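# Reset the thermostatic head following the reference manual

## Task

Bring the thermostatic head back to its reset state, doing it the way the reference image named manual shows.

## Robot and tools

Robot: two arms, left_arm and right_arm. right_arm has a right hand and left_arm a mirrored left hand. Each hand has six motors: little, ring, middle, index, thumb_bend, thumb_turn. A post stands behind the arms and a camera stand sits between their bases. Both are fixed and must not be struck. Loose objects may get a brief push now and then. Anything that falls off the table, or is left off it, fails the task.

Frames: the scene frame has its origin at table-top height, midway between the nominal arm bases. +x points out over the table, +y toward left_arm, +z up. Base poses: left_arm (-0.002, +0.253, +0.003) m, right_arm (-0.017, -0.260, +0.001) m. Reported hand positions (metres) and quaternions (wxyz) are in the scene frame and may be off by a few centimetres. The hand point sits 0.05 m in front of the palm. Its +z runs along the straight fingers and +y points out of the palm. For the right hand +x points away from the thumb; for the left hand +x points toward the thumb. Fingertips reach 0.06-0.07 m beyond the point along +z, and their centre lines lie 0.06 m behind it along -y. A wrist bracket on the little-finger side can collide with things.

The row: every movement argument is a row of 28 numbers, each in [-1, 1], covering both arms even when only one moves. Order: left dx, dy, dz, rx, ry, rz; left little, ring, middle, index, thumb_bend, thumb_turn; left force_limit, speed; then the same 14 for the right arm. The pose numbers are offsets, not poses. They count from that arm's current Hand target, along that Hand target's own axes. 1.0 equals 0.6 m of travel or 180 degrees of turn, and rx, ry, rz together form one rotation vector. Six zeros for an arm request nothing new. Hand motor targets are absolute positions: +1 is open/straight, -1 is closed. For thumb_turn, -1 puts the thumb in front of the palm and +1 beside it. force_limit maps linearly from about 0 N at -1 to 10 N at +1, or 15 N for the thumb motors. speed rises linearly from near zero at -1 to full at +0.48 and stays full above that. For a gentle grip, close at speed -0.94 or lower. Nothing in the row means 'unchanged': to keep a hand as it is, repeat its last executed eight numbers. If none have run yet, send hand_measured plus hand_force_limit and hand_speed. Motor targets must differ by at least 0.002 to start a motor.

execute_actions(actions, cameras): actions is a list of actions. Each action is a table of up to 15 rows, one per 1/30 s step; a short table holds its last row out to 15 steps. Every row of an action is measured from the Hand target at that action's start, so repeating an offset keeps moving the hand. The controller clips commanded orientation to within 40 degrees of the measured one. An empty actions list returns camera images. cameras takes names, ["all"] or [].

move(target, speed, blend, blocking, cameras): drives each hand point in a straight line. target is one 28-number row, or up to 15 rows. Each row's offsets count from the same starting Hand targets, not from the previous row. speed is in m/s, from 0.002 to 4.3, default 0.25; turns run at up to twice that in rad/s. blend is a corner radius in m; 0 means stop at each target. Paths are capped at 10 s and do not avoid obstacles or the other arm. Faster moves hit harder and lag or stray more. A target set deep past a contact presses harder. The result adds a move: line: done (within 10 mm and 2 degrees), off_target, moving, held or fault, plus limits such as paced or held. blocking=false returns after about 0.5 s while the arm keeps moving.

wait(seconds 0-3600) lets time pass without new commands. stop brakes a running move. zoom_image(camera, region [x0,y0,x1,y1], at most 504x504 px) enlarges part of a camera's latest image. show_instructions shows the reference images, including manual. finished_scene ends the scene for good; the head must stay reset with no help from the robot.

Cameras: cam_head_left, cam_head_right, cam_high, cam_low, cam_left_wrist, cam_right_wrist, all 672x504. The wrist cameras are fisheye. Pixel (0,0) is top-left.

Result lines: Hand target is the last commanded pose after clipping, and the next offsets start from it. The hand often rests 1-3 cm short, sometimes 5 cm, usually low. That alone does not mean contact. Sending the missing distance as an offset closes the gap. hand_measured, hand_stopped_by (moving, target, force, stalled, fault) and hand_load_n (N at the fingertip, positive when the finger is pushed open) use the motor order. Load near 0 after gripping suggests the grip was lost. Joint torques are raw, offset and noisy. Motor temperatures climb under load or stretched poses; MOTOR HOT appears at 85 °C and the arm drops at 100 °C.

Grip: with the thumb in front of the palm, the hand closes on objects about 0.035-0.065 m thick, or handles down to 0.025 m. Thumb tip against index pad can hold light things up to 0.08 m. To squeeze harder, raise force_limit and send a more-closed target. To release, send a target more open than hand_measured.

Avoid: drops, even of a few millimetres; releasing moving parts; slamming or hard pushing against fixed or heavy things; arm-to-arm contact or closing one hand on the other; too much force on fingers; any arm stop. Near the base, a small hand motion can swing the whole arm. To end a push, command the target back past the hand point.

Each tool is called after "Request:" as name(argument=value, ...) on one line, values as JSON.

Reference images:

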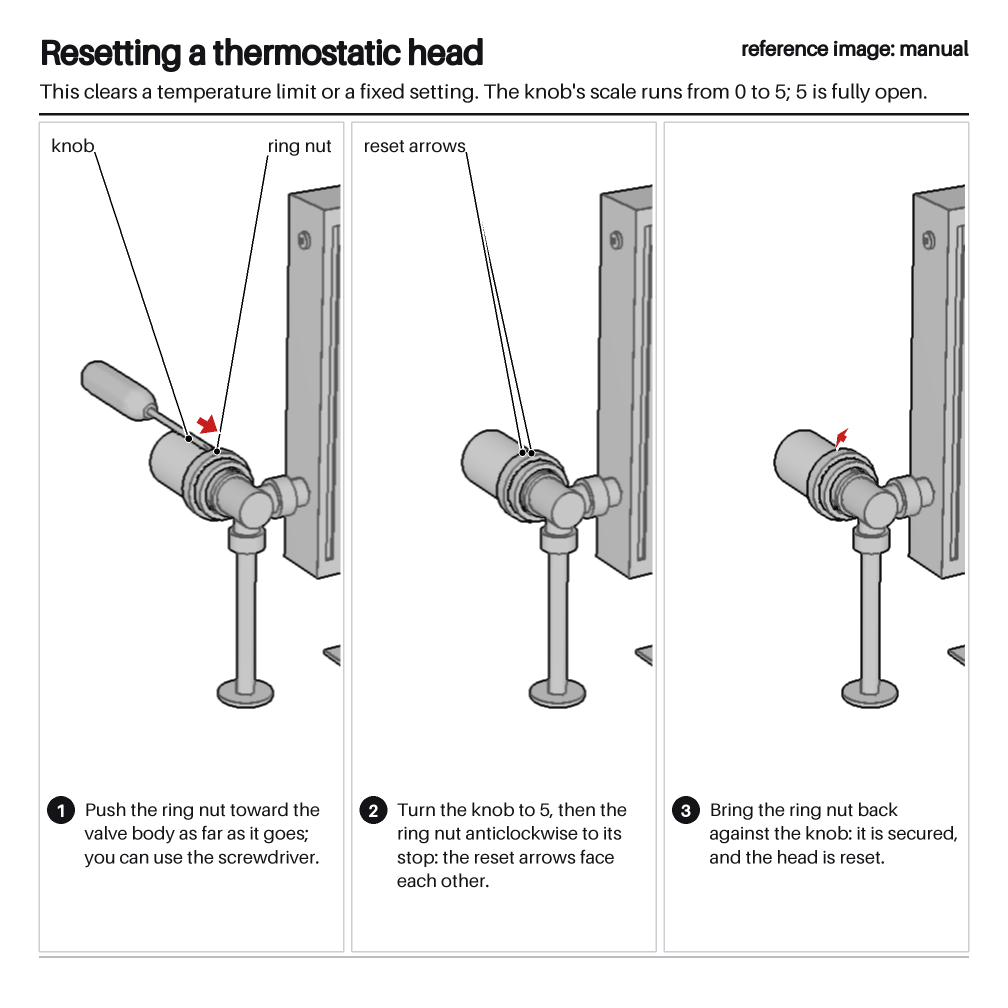

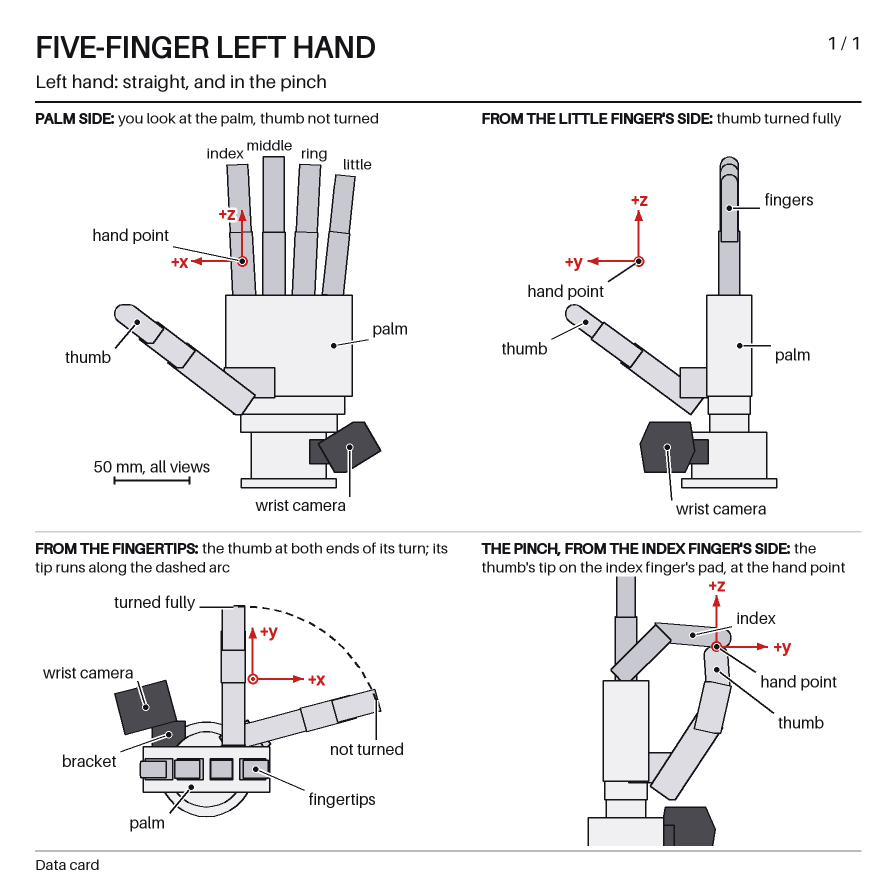

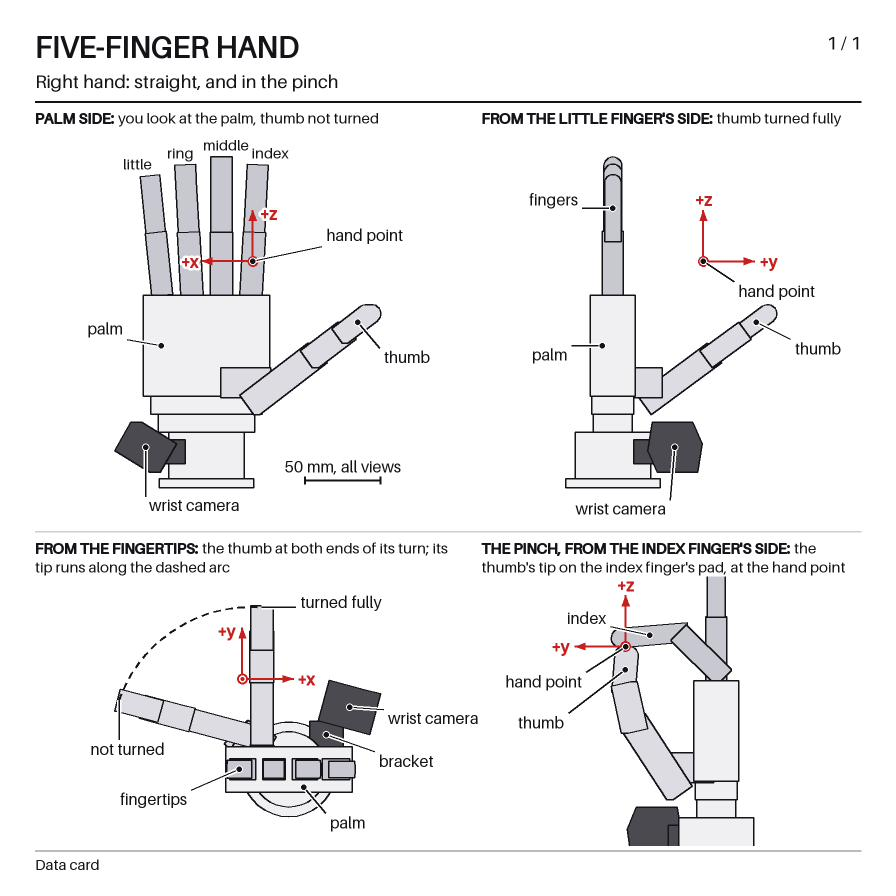

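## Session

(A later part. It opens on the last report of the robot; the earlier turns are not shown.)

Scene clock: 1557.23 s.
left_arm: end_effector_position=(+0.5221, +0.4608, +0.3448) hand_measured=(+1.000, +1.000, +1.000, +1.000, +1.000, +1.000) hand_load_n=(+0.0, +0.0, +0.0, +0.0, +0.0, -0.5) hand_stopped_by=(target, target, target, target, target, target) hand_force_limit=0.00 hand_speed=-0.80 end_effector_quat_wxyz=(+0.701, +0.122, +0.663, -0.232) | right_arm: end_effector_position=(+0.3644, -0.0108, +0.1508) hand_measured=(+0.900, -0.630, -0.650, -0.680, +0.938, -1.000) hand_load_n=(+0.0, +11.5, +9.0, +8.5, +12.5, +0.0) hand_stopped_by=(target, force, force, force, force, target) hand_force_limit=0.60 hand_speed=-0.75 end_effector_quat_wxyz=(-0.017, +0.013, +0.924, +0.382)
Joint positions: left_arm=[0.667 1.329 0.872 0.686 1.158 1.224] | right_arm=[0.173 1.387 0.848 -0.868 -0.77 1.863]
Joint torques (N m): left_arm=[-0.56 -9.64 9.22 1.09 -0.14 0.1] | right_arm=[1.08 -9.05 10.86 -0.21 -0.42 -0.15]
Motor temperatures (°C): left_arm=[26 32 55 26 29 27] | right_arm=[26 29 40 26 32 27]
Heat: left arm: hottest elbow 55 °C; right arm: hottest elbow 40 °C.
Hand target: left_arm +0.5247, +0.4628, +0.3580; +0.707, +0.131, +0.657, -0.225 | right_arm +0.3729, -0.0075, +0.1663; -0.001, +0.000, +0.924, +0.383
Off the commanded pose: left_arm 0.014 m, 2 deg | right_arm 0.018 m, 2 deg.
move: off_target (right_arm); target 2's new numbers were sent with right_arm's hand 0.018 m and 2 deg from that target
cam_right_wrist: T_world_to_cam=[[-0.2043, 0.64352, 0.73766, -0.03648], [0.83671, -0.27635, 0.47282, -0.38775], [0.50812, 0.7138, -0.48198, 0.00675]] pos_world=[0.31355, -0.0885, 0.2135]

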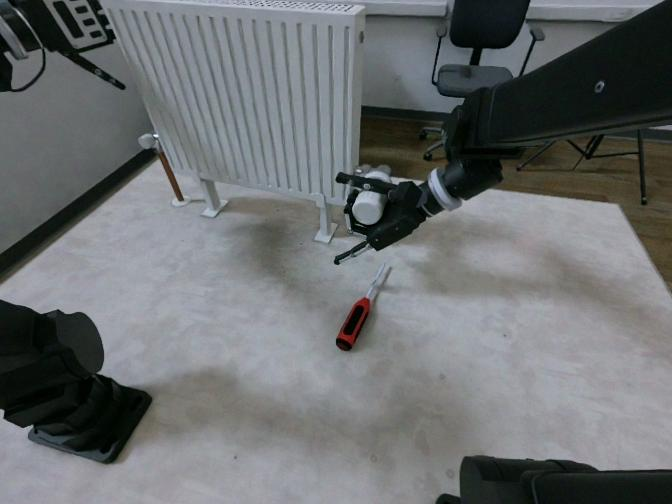

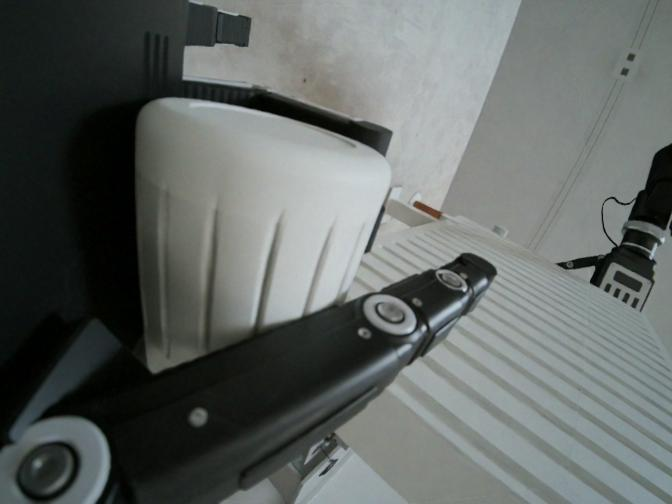

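Request:
move(target=[[0,0,0,0,0,0,1,1,1,1,1,1,0,-0.8,0,-0.0362,0.0078,0.1278,0,0,0.9,-0.95,-0.95,-0.95,-0.3,-1,0.6,-0.75]], cameras=["cam_right_wrist"], speed=0.08)

Scene clock: 1571.17 s.
left_arm: end_effector_position=(+0.5221, +0.4608, +0.3448) hand_measured=(+1.000, +1.000, +1.000, +1.000, +1.000, +1.000) hand_load_n=(+0.0, +0.0, +0.0, +0.0, +0.0, +0.0) hand_stopped_by=(target, target, target, target, target, target) hand_force_limit=0.00 hand_speed=-0.80 end_effector_quat_wxyz=(+0.701, +0.122, +0.663, -0.232) | right_arm: end_effector_position=(+0.3638, -0.0211, +0.1338) hand_measured=(+0.900, -0.630, -0.650, -0.680, +0.938, -1.000) hand_load_n=(+0.0, +8.5, +8.5, +8.5, +12.5, +1.0) hand_stopped_by=(target, force, force, force, force, target) hand_force_limit=0.60 hand_speed=-0.75 end_effector_quat_wxyz=(-0.020, +0.019, +0.980, +0.197)
Joint positions: left_arm=[0.667 1.329 0.872 0.686 1.158 1.224] | right_arm=[0.277 1.369 0.962 -1.073 -0.388 1.929]
Joint torques (N m): left_arm=[-0.67 -9.82 9.2 1.11 -0.11 0.09] | right_arm=[0.79 -9.17 11.43 -0.23 0.45 -0.39]
Motor temperatures (°C): left_arm=[26 32 55 26 29 27] | right_arm=[26 29 41 26 31 27]
Heat: left arm: hottest elbow 55 °C; right arm: hottest elbow 41 °C.
Hand target: left_arm +0.5247, +0.4628, +0.3580; +0.707, +0.131, +0.657, -0.225 | right_arm +0.3728, -0.0195, +0.1477; -0.001, +0.000, +0.982, +0.191
Off the commanded pose: left_arm 0.014 m, 2 deg | right_arm 0.017 m, 3 deg.
move: off_target (right_arm)
cam_right_wrist: T_world_to_cam=[[-0.19556, 0.87527, 0.44234, 0.02382], [0.84335, -0.08011, 0.53136, -0.38822], [0.50052, 0.47696, -0.72249, 0.03617]] pos_world=[0.31395, -0.06921, 0.22188]

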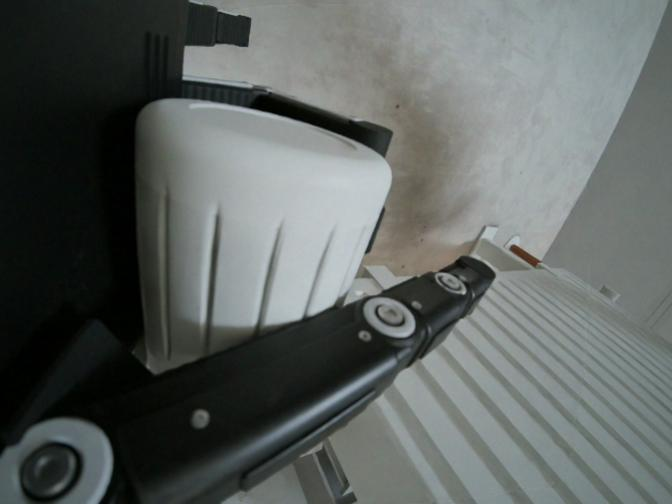

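Request:
move(target=[[0,0,0,0,0,0,1,1,1,1,1,1,0,-0.8,0,-0.032,0.006,0.1222,0,0,0.9,-0.95,-0.95,-0.95,-0.3,-1,0.6,-0.75]], cameras=["cam_right_wrist"], speed=0.08)

Scene clock: 1581.03 s.
left_arm: end_effector_position=(+0.5221, +0.4608, +0.3448) hand_measured=(+1.000, +1.000, +1.000, +1.000, +1.000, +1.000) hand_load_n=(+0.0, +0.0, +0.0, +0.0, +0.0, +0.0) hand_stopped_by=(target, target, target, target, target, target) hand_force_limit=0.00 hand_speed=-0.80 end_effector_quat_wxyz=(+0.701, +0.122, +0.663, -0.232) | right_arm: end_effector_position=(+0.3630, -0.0367, +0.1240) hand_measured=(+0.900, -0.630, -0.650, -0.680, +0.938, -1.000) hand_load_n=(+0.0, +4.5, +7.0, +11.0, +6.5, +0.5) hand_stopped_by=(target, force, force, force, force, target) hand_force_limit=0.60 hand_speed=-0.75 end_effector_quat_wxyz=(-0.015, +0.027, +0.999, +0.015)
Joint positions: left_arm=[0.667 1.329 0.872 0.686 1.158 1.224] | right_arm=[0.402 1.404 1.072 -1.252 -0.039 2.051]
Joint torques (N m): left_arm=[-0.67 -9.7 9.32 1.07 -0.12 0.1] | right_arm=[0.97 -8.82 12.29 -0.94 1.33 -0.59]
Motor temperatures (°C): left_arm=[26 32 55 26 29 27] | right_arm=[26 29 41 26 31 27]
Heat: left arm: hottest elbow 55 °C; right arm: hottest elbow 41 °C.
Hand target: left_arm +0.5247, +0.4628, +0.3580; +0.707, +0.131, +0.657, -0.225 | right_arm +0.3729, -0.0360, +0.1371; -0.001, +0.000, +1.000, +0.001
Off the commanded pose: left_arm 0.014 m, 2 deg | right_arm 0.016 m, 4 deg.
move: off_target (right_arm)
cam_right_wrist: T_world_to_cam=[[-0.18647, 0.9775, 0.09863, 0.08466], [0.84349, 0.10781, 0.52621, -0.3762], [0.50374, 0.18132, -0.84461, 0.04]] pos_world=[0.31296, -0.04945, 0.22339]

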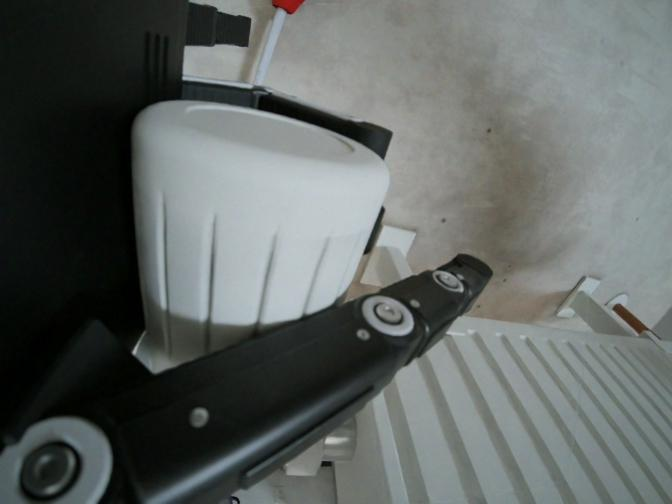

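Request:
move(target=[[0,0,0,0,0,0,1,1,1,1,1,1,0,-0.8,0,0,0,0,0,0,0.9,0.7,0.7,0.7,1,-1,0.6,-0.5],[0,0,0,0,0,0,1,1,1,1,1,1,0,-0.8,0,-0.0117,-0.0398,0,0,0,0.9,0.7,0.7,0.7,1,-1,0.6,-0.5],[0,0,0,0,0,0,1,1,1,1,1,1,0,-0.8,0,0.0052,-0.0602,-0.1944,0,0,0.9,0.7,0.7,0.7,1,-1,0.6,-0.5],[0,0,0,0,0,0,1,1,1,1,1,1,0,-0.8,0,0.0093,-0.0788,-0.3333,0,0,0.9,0.7,0.7,0.7,1,-1,0.6,-0.5]], blend=[0,0.003,0.005,0], cameras=["cam_right_wrist","cam_high"], speed=0.1)

Request:
zoom_image(camera="cam_right_wrist", region=[150, 60, 400, 360])

Scene clock: 1605.97 s.
left_arm: end_effector_position=(+0.5221, +0.4608, +0.3448) hand_measured=(+1.000, +1.000, +1.000, +1.000, +1.000, +1.000) hand_load_n=(+0.0, +0.0, +0.0, +0.0, +0.0, +0.5) hand_stopped_by=(target, target, target, target, target, target) hand_force_limit=0.00 hand_speed=-0.80 end_effector_quat_wxyz=(+0.701, +0.122, +0.663, -0.232) | right_arm: end_effector_position=(+0.3738, -0.0391, +0.1901) hand_measured=(+0.900, +0.700, +0.700, +0.700, +1.000, -1.000) hand_load_n=(+0.0, +0.5, +0.0, +0.0, +0.0, +0.0) hand_stopped_by=(target, target, target, target, target, target) hand_force_limit=0.60 hand_speed=-0.50 end_effector_quat_wxyz=(+0.001, +0.016, +0.869, +0.495)
Joint positions: left_arm=[0.667 1.329 0.872 0.686 1.158 1.224] | right_arm=[0.045 1.396 0.83 -0.856 -1.028 1.76]
Joint torques (N m): left_arm=[-0.62 -9.93 9.22 1.11 -0.12 0.11] | right_arm=[2.14 -6.07 8.08 1.22 -1.14 -0.22]
Motor temperatures (°C): left_arm=[26 32 55 26 29 27] | right_arm=[26 29 43 26 32 27]
Heat: left arm: hottest elbow 55 °C; right arm: hottest elbow 43 °C.
Hand target: left_arm +0.5247, +0.4628, +0.3580; +0.707, +0.131, +0.657, -0.225 | right_arm +0.3729, -0.0305, +0.1844; -0.001, +0.000, +0.866, +0.500
Off the commanded pose: left_arm 0.014 m, 2 deg | right_arm 0.010 m, 2 deg.
move: done
cam_right_wrist: T_world_to_cam=[[-0.21694, 0.44609, 0.8683, -0.0731], [0.81454, -0.40751, 0.41287, -0.40752], [0.53802, 0.79683, -0.27495, -0.00626]] pos_world=[0.31945, -0.12846, 0.23]
Images, in order (width x height): cam_high 672x504, cam_right_wrist 672x504.

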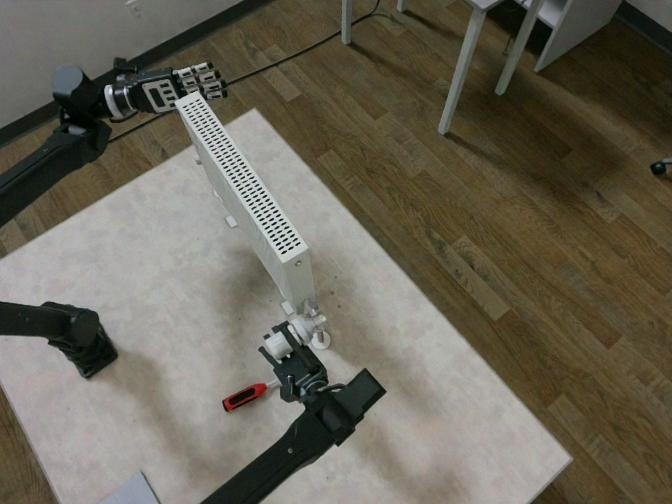

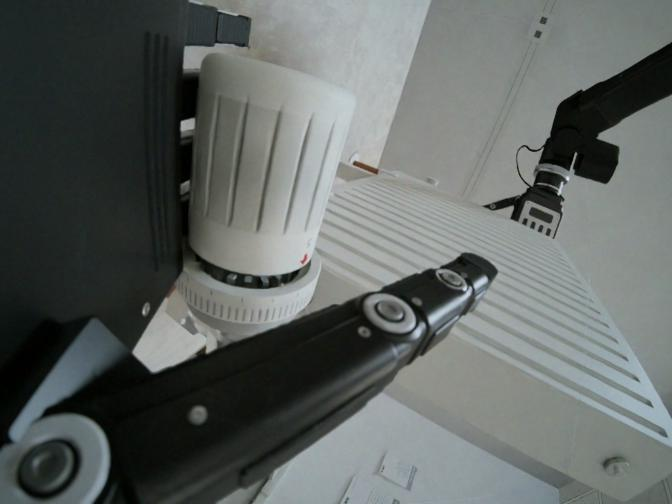

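Scaled by 1.680 from the camera's image (finer frame: 960x720).

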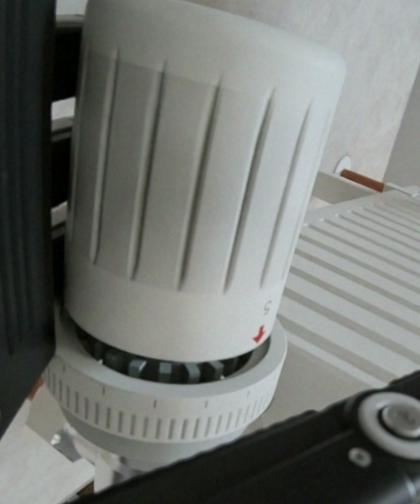

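Request:
zoom_image(camera="cam_right_wrist", region=[170, 220, 330, 345])

Request:
zoom_image(camera="cam_high", region=[255, 290, 345, 380])

Scaled by 3.150 from the camera's image (finer frame: 960x720).

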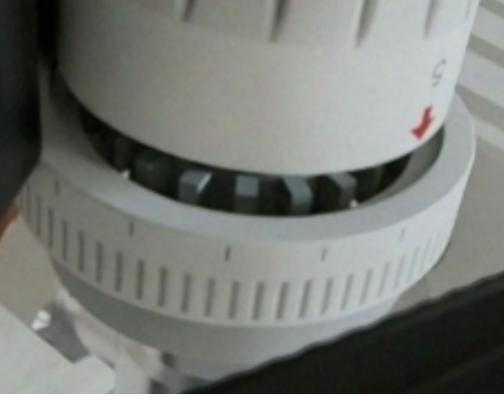

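Scaled by 5.600 from the camera's image (finer frame: 960x720).

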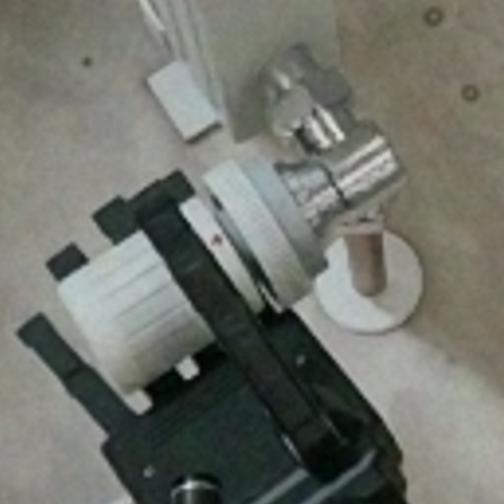

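Request:
move(target=[[0,0,0,0,0,0,1,1,1,1,1,1,0,-0.8,0.0017,-0.0178,0.0138,0.0833,0,0,0.9,0.9,0.9,0.8,1,-0.8,0.4,-0.5]], cameras=["cam_right_wrist"], speed=0.08)

Scene clock: 1672.77 s.
left_arm: end_effector_position=(+0.5221, +0.4608, +0.3448) hand_measured=(+1.000, +1.000, +1.000, +1.000, +1.000, +1.000) hand_load_n=(+0.0, +0.0, +0.0, +0.0, +0.0, +0.0) hand_stopped_by=(target, target, target, target, target, target) hand_force_limit=0.00 hand_speed=-0.80 end_effector_quat_wxyz=(+0.701, +0.122, +0.663, -0.232) | right_arm: end_effector_position=(+0.3633, -0.0347, +0.1555) hand_measured=(+0.900, +0.900, +0.900, +0.800, +1.000, -0.800) hand_load_n=(+0.0, +0.0, +0.5, +0.0, +0.0, +0.0) hand_stopped_by=(target, target, target, target, target, target) hand_force_limit=0.40 hand_speed=-0.50 end_effector_quat_wxyz=(-0.012, +0.008, +0.924, +0.383)
Joint positions: left_arm=[0.667 1.329 0.872 0.686 1.158 1.224] | right_arm=[0.106 1.378 0.853 -0.939 -0.781 1.761]
Joint torques (N m): left_arm=[-0.56 -10.05 9.26 1.14 -0.14 0.11] | right_arm=[2.02 -8.94 11.07 -0.27 -0.42 0.15]
Motor temperatures (°C): left_arm=[26 32 56 26 29 27] | right_arm=[26 28 40 26 33 27]
Heat: left arm: hottest elbow 56 °C; right arm: hottest elbow 40 °C.
Hand target: left_arm +0.5247, +0.4628, +0.3580; +0.707, +0.131, +0.657, -0.225 | right_arm +0.3719, -0.0287, +0.1711; -0.001, +0.000, +0.924, +0.383
Off the commanded pose: left_arm 0.014 m, 2 deg | right_arm 0.019 m, 1 deg.
move: off_target (right_arm)
cam_right_wrist: T_world_to_cam=[[-0.21876, 0.63995, 0.73662, -0.0194], [0.83205, -0.27202, 0.48342, -0.39554], [0.50974, 0.71866, -0.47296, 0.02478]] pos_world=[0.31224, -0.11299, 0.21722]

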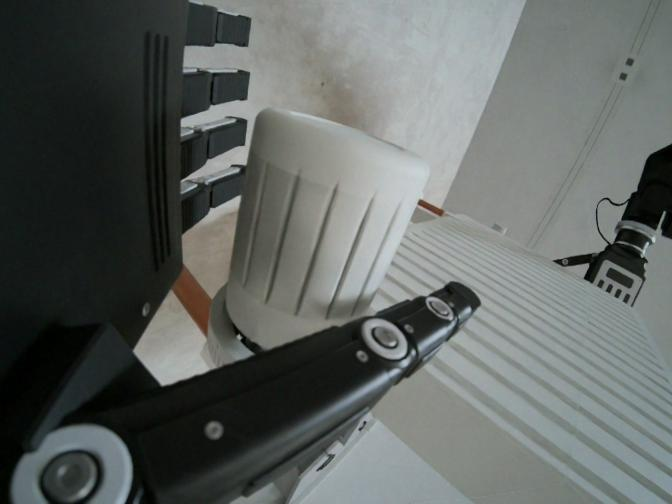

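Request:
move(target=[[0,0,0,0,0,0,1,1,1,1,1,1,0,-0.8,-0.07,0,0,0,0,0,0.9,0.9,0.9,0.8,1,-0.8,0.4,-0.5]], cameras=["cam_right_wrist","cam_high","cam_low"], speed=0.06)

Request:
zoom_image(camera="cam_high", region=[255, 290, 345, 380])

Request:
zoom_image(camera="cam_low", region=[330, 150, 440, 260])

Scene clock: 1687.70 s.
left_arm: end_effector_position=(+0.5221, +0.4608, +0.3448) hand_measured=(+1.000, +1.000, +1.000, +1.000, +1.000, +1.000) hand_load_n=(+0.0, +0.0, +0.0, +0.0, +0.0, +0.0) hand_stopped_by=(target, target, target, target, target, target) hand_force_limit=0.00 hand_speed=-0.80 end_effector_quat_wxyz=(+0.701, +0.122, +0.663, -0.232) | right_arm: end_effector_position=(+0.4019, -0.0300, +0.1651) hand_measured=(+0.900, +0.900, +0.900, +0.800, +1.000, -0.800) hand_load_n=(+0.0, +0.0, +0.0, +0.0, -0.5, +0.0) hand_stopped_by=(target, target, target, target, target, target) hand_force_limit=0.40 hand_speed=-0.50 end_effector_quat_wxyz=(-0.006, +0.006, +0.924, +0.383)
Joint positions: left_arm=[0.667 1.329 0.872 0.686 1.158 1.224] | right_arm=[0.106 1.459 0.964 -0.957 -0.779 1.761]
Joint torques (N m): left_arm=[-0.5 -9.7 9.26 1.13 -0.13 0.1] | right_arm=[0.62 -8 11.3 -0.29 -0.52 -0.11]
Motor temperatures (°C): left_arm=[26 32 56 26 29 27] | right_arm=[26 29 42 26 32 27]
Heat: left arm: hottest elbow 56 °C; right arm: hottest elbow 42 °C.
Hand target: left_arm +0.5247, +0.4628, +0.3580; +0.707, +0.131, +0.657, -0.225 | right_arm +0.4139, -0.0286, +0.1709; -0.001, +0.000, +0.924, +0.383
Off the commanded pose: left_arm 0.014 m, 2 deg | right_arm 0.013 m, 1 deg.
move: off_target (right_arm)
cam_right_wrist: T_world_to_cam=[[-0.22729, 0.64058, 0.73349, -0.01715], [0.82598, -0.27217, 0.49364, -0.43022], [0.51584, 0.71805, -0.46724, 0.00276]] pos_world=[0.35003, -0.10809, 0.22624]
Images, in order (width x height): cam_high 672x504, cam_low 672x504, cam_right_wrist 672x504.

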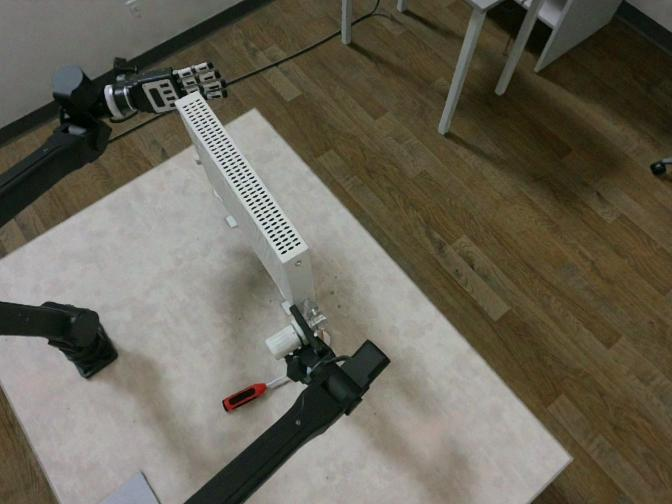

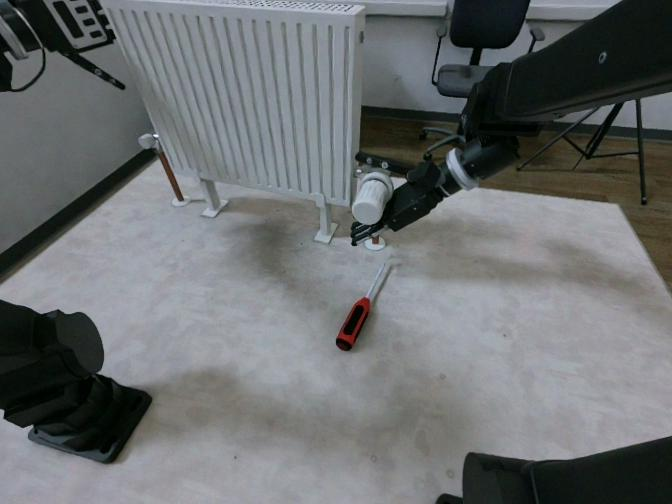

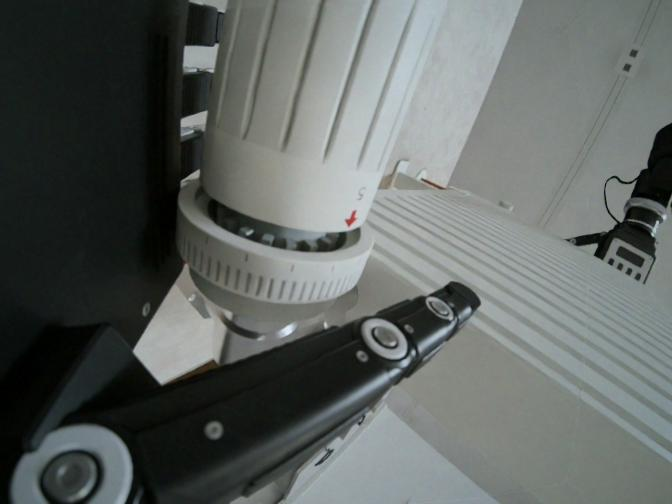

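Scaled by 5.600 from the camera's image (finer frame: 960x720).

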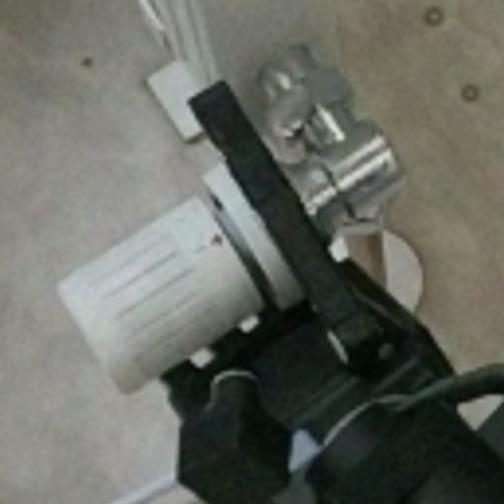

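Scaled by 4.582 from the camera's image (finer frame: 960x720).

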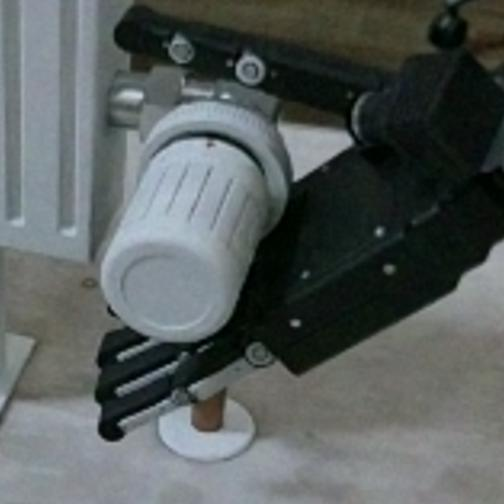

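Request:
move(target=[[0,0,0,0,0,0,1,1,1,1,1,1,0,-0.8,-0.003,0.006,0.018,0,0,0,0.9,0.9,0.9,0.8,1,-1,0.4,-0.5],[0,0,0,0,0,0,1,1,1,1,1,1,0,-0.8,-0.003,0.006,0.018,0,0,0,0.9,0.9,0.9,-1,1,-1,0.2,-0.75]], cameras=["cam_right_wrist","cam_high","cam_low"], speed=0.06)

Request:
zoom_image(camera="cam_high", region=[255, 290, 345, 380])

Request:
zoom_image(camera="cam_low", region=[330, 150, 440, 260])

Scene clock: 1705.47 s.
left_arm: end_effector_position=(+0.5221, +0.4608, +0.3448) hand_measured=(+1.000, +1.000, +1.000, +1.000, +1.000, +1.000) hand_load_n=(+0.0, +0.0, +0.0, +0.0, +0.0, +0.0) hand_stopped_by=(target, target, target, target, target, target) hand_force_limit=0.00 hand_speed=-0.80 end_effector_quat_wxyz=(+0.701, +0.122, +0.663, -0.232) | right_arm: end_effector_position=(+0.4046, -0.0238, +0.1553) hand_measured=(+0.900, +0.900, +0.900, -0.464, +1.000, -1.000) hand_load_n=(+0.0, +0.0, +0.0, +6.0, +0.5, -0.5) hand_stopped_by=(target, target, target, force, target, target) hand_force_limit=0.20 hand_speed=-0.75 end_effector_quat_wxyz=(-0.014, +0.011, +0.925, +0.380)
Joint positions: left_arm=[0.667 1.329 0.872 0.686 1.158 1.224] | right_arm=[0.122 1.482 0.965 -0.935 -0.773 1.789]
Joint torques (N m): left_arm=[-0.44 -9.76 9.25 1.07 -0.13 0.11] | right_arm=[1.14 -9.47 10.88 0.4 -0.63 -0.06]
Motor temperatures (°C): left_arm=[26 32 56 26 29 27] | right_arm=[26 28 43 26 32 27]
Heat: left arm: hottest elbow 56 °C; right arm: hottest elbow 43 °C.
Hand target: left_arm +0.5247, +0.4628, +0.3580; +0.707, +0.131, +0.657, -0.225 | right_arm +0.4157, -0.0185, +0.1659; -0.001, +0.000, +0.924, +0.383
Off the commanded pose: left_arm 0.014 m, 2 deg | right_arm 0.016 m, 2 deg.
move: off_target (right_arm); target 2's new numbers were sent with right_arm's hand 0.016 m and 1 deg from that target
cam_right_wrist: T_world_to_cam=[[-0.21098, 0.6461, 0.73352, -0.01974], [0.83392, -0.27252, 0.47991, -0.42703], [0.50996, 0.71294, -0.4813, -0.00313]] pos_world=[0.35355, -0.10139, 0.2179]
Images, in order (width x height): cam_high 672x504, cam_low 672x504, cam_right_wrist 672x504.

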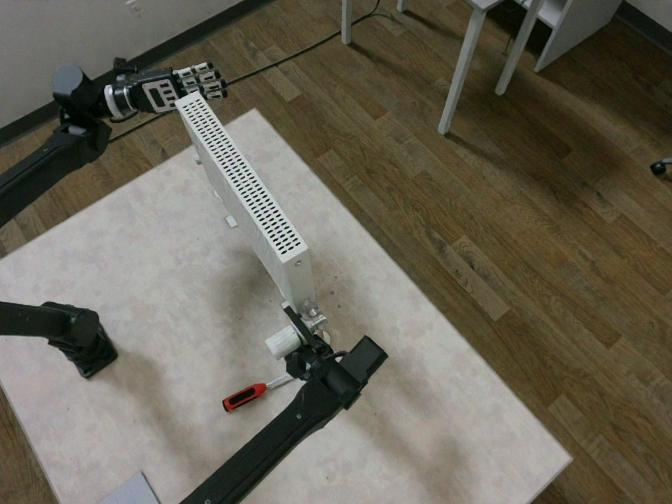

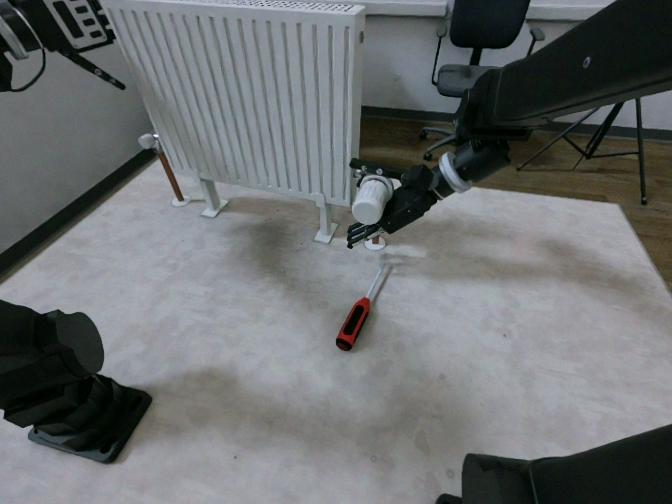

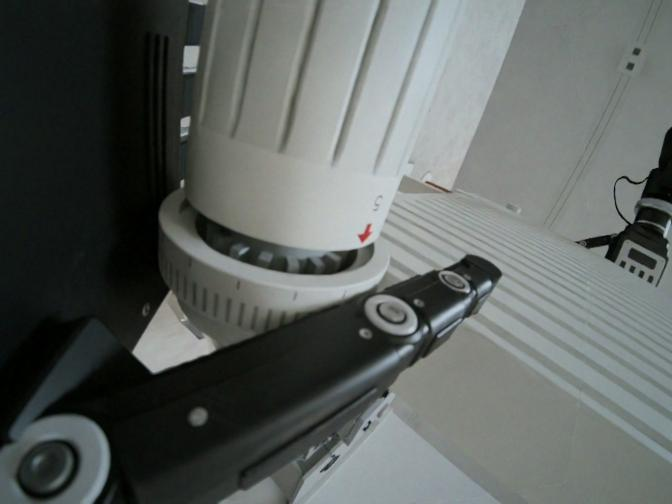

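Scaled by 5.600 from the camera's image (finer frame: 960x720).

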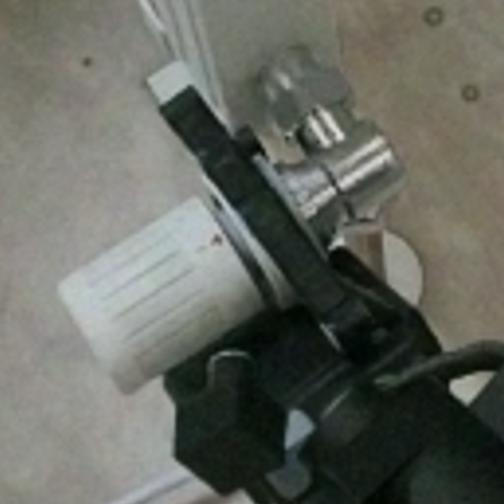

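Scaled by 4.582 from the camera's image (finer frame: 960x720).

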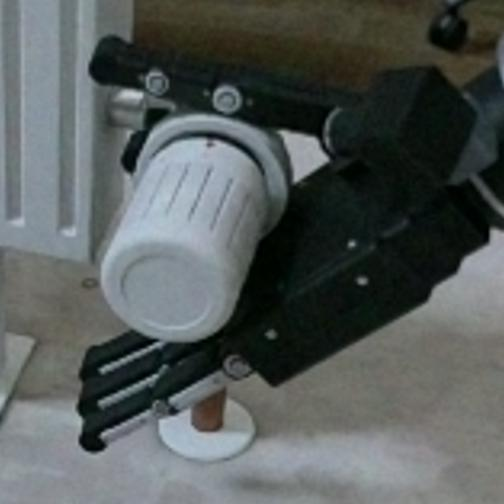

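Request:
move(target=[[0,0,0,0,0,0,1,1,1,1,1,1,0,-0.8,0,0,0,0,0,0,0.9,0.9,0.9,0.3,1,-1,0.4,-0.5],[0,0,0,0,0,0,1,1,1,1,1,1,0,-0.8,0.0275,0,0,0,0,0,0.9,0.9,0.9,0.3,1,-1,0.4,-0.5]], cameras=[], speed=0.05)

Scene clock: 1723.73 s.
left_arm: end_effector_position=(+0.5221, +0.4608, +0.3448) hand_measured=(+1.000, +1.000, +1.000, +1.000, +1.000, +1.000) hand_load_n=(+0.0, +0.0, +0.0, +0.0, +0.0, +0.0) hand_stopped_by=(target, target, target, target, target, target) hand_force_limit=0.00 hand_speed=-0.80 end_effector_quat_wxyz=(+0.701, +0.122, +0.663, -0.232) | right_arm: end_effector_position=(+0.4054, -0.0304, +0.1608) hand_measured=(+0.900, +0.900, +0.900, +0.300, +1.000, -1.000) hand_load_n=(+0.0, +0.0, +0.0, +0.5, -0.5, +0.0) hand_stopped_by=(target, target, target, target, target, target) hand_force_limit=0.40 hand_speed=-0.50 end_effector_quat_wxyz=(-0.004, +0.015, +0.926, +0.377)
Joint positions: left_arm=[0.667 1.329 0.872 0.686 1.158 1.224] | right_arm=[0.109 1.46 0.959 -0.935 -0.764 1.791]
Joint torques (N m): left_arm=[-0.56 -9.76 9.28 1.1 -0.12 0.1] | right_arm=[3.08 -10.7 7.92 0.85 -0.91 -0.01]
Motor temperatures (°C): left_arm=[26 32 56 26 29 27] | right_arm=[26 29 43 25 31 27]
Heat: left arm: hottest elbow 56 °C; right arm: hottest elbow 43 °C.
Hand target: left_arm +0.5247, +0.4628, +0.3580; +0.707, +0.131, +0.657, -0.225 | right_arm +0.3991, -0.0185, +0.1660; -0.001, +0.000, +0.924, +0.383
Off the commanded pose: left_arm 0.014 m, 2 deg | right_arm 0.014 m, 2 deg.
move: off_target (right_arm)

Request:
move(target=[[0,0,0,0,0,0,1,1,1,1,1,1,0,-0.8,0.0133,0.0023,0.0117,0,0,0,0.9,0.9,0.9,0.3,1,-1,0.4,-0.5]], cameras=["cam_right_wrist","cam_high"], speed=0.05)

Request:
zoom_image(camera="cam_high", region=[255, 290, 345, 380])

Scene clock: 1731.17 s.
left_arm: end_effector_position=(+0.5221, +0.4608, +0.3448) hand_measured=(+1.000, +1.000, +1.000, +1.000, +1.000, +1.000) hand_load_n=(+0.0, +0.0, +0.0, +0.0, +0.0, +0.0) hand_stopped_by=(target, target, target, target, target, target) hand_force_limit=0.00 hand_speed=-0.80 end_effector_quat_wxyz=(+0.701, +0.122, +0.663, -0.232) | right_arm: end_effector_position=(+0.4022, -0.0295, +0.1597) hand_measured=(+0.900, +0.900, +0.900, +0.300, +1.000, -1.000) hand_load_n=(+0.0, +0.0, +0.0, +0.0, +0.0, +0.0) hand_stopped_by=(target, target, target, target, target, target) hand_force_limit=0.40 hand_speed=-0.50 end_effector_quat_wxyz=(+0.002, +0.022, +0.926, +0.378)
Joint positions: left_arm=[0.667 1.329 0.872 0.686 1.158 1.224] | right_arm=[0.115 1.442 0.934 -0.901 -0.762 1.821]
Joint torques (N m): left_arm=[-0.32 -9.58 9.26 1.09 -0.12 0.1] | right_arm=[3.78 -10.17 7.75 0.72 -0.88 -0.07]
Motor temperatures (°C): left_arm=[26 32 56 26 29 27] | right_arm=[26 29 42 26 31 27]
Heat: left arm: hottest elbow 56 °C; right arm: hottest elbow 42 °C.
Hand target: left_arm +0.5247, +0.4628, +0.3580; +0.707, +0.131, +0.657, -0.225 | right_arm +0.3911, -0.0125, +0.1619; -0.001, +0.000, +0.924, +0.383
Off the commanded pose: left_arm 0.014 m, 2 deg | right_arm 0.020 m, 3 deg.
move: off_target (right_arm)
cam_right_wrist: T_world_to_cam=[[-0.20564, 0.65619, 0.72603, -0.02046], [0.81481, -0.29611, 0.49841, -0.42463], [0.54204, 0.69407, -0.47378, -0.01047]] pos_world=[0.34746, -0.10504, 0.22154]
Images, in order (width x height): cam_high 672x504, cam_right_wrist 672x504.

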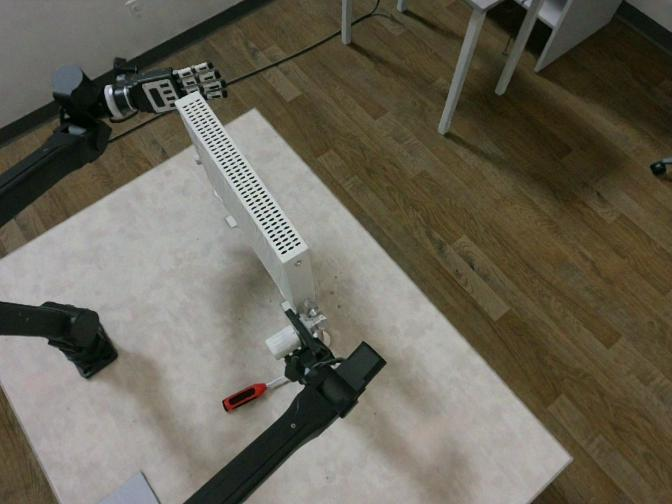

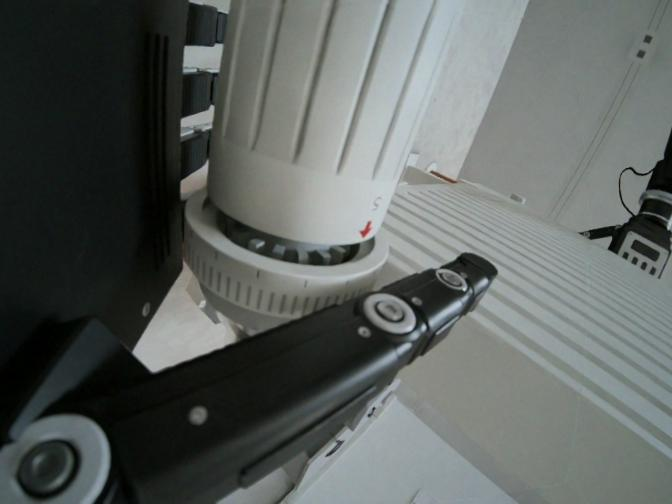

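Scaled by 5.600 from the camera's image (finer frame: 960x720).

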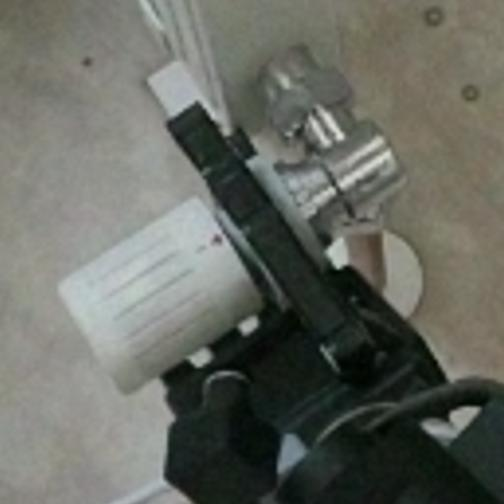

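Request:
move(target=[[0,0,0,0,0,0,1,1,1,1,1,1,0,-0.8,0,0,0,0,0,0,0.9,0.9,0.9,-1,1,-1,0.4,-0.75],[0,0,0,0,0,0,1,1,1,1,1,1,0,-0.8,0,0,0,0,0,0,0.9,0.9,0.9,-0.95,-0.3,-0.9,0.6,-0.75]], cameras=["cam_right_wrist","cam_high","cam_low"], speed=0.05)

Request:
zoom_image(camera="cam_high", region=[255, 290, 345, 380])

Request:
zoom_image(camera="cam_low", region=[330, 150, 440, 260])

Scene clock: 1749.30 s.
left_arm: end_effector_position=(+0.5221, +0.4608, +0.3448) hand_measured=(+1.000, +1.000, +1.000, +1.000, +1.000, +1.000) hand_load_n=(+0.0, +0.0, +0.0, +0.0, +0.0, +0.0) hand_stopped_by=(target, target, target, target, target, target) hand_force_limit=0.00 hand_speed=-0.80 end_effector_quat_wxyz=(+0.701, +0.122, +0.663, -0.232) | right_arm: end_effector_position=(+0.3945, -0.0206, +0.1561) hand_measured=(+0.900, +0.900, +0.900, -0.410, +0.926, -0.902) hand_load_n=(+0.0, +0.0, +0.0, +11.5, +12.0, -8.5) hand_stopped_by=(target, target, target, force, force, target) hand_force_limit=0.60 hand_speed=-0.75 end_effector_quat_wxyz=(-0.006, +0.014, +0.926, +0.378)
Joint positions: left_arm=[0.667 1.329 0.872 0.686 1.158 1.224] | right_arm=[0.137 1.442 0.924 -0.897 -0.762 1.826]
Joint torques (N m): left_arm=[-0.67 -9.7 9.2 1.06 -0.12 0.1] | right_arm=[2.08 -9.93 8.5 0.61 -0.87 -0.1]
Motor temperatures (°C): left_arm=[26 32 56 26 29 27] | right_arm=[26 28 40 26 32 27]
Heat: left arm: hottest elbow 56 °C; right arm: hottest elbow 40 °C.
Hand target: left_arm +0.5247, +0.4628, +0.3580; +0.707, +0.131, +0.657, -0.225 | right_arm +0.3913, -0.0125, +0.1620; -0.001, +0.000, +0.924, +0.383
Off the commanded pose: left_arm 0.014 m, 2 deg | right_arm 0.011 m, 2 deg.
move: done
cam_right_wrist: T_world_to_cam=[[-0.21201, 0.65243, 0.72759, -0.02304], [0.82456, -0.28019, 0.49151, -0.41639], [0.52454, 0.70415, -0.47857, -0.00628]] pos_world=[0.34175, -0.09721, 0.21842]
Images, in order (width x height): cam_high 672x504, cam_low 672x504, cam_right_wrist 672x504.

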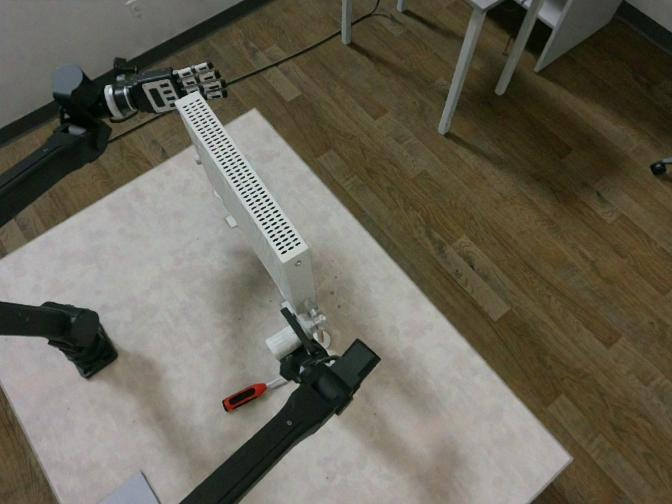

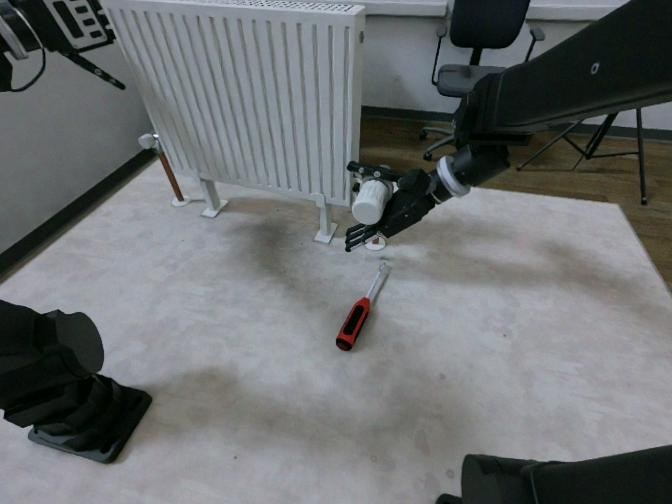

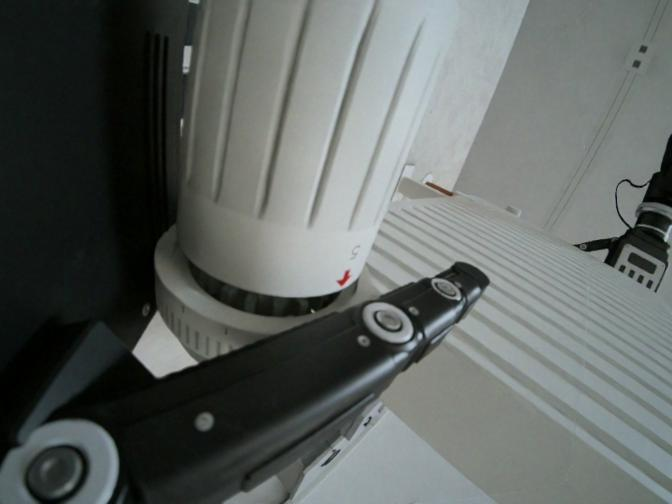

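Scaled by 5.600 from the camera's image (finer frame: 960x720).

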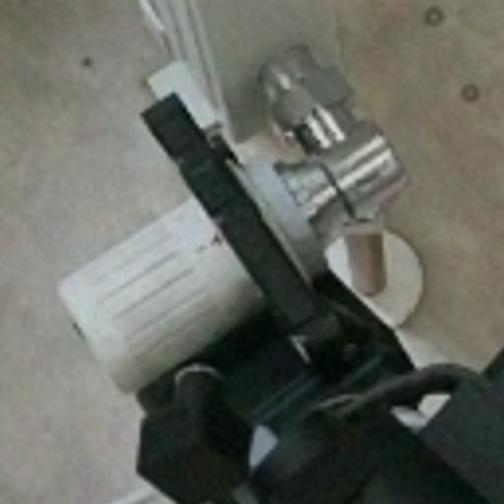

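Scaled by 4.582 from the camera's image (finer frame: 960x720).

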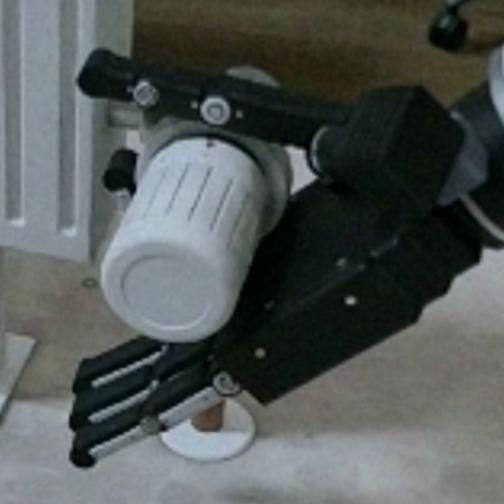

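Request:
zoom_image(camera="cam_right_wrist", region=[140, 190, 380, 380])

Scaled by 2.100 from the camera's image (finer frame: 960x720).

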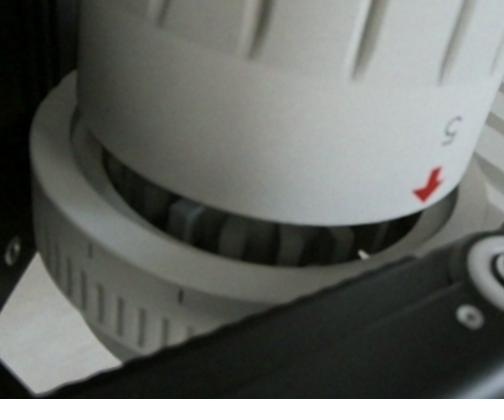

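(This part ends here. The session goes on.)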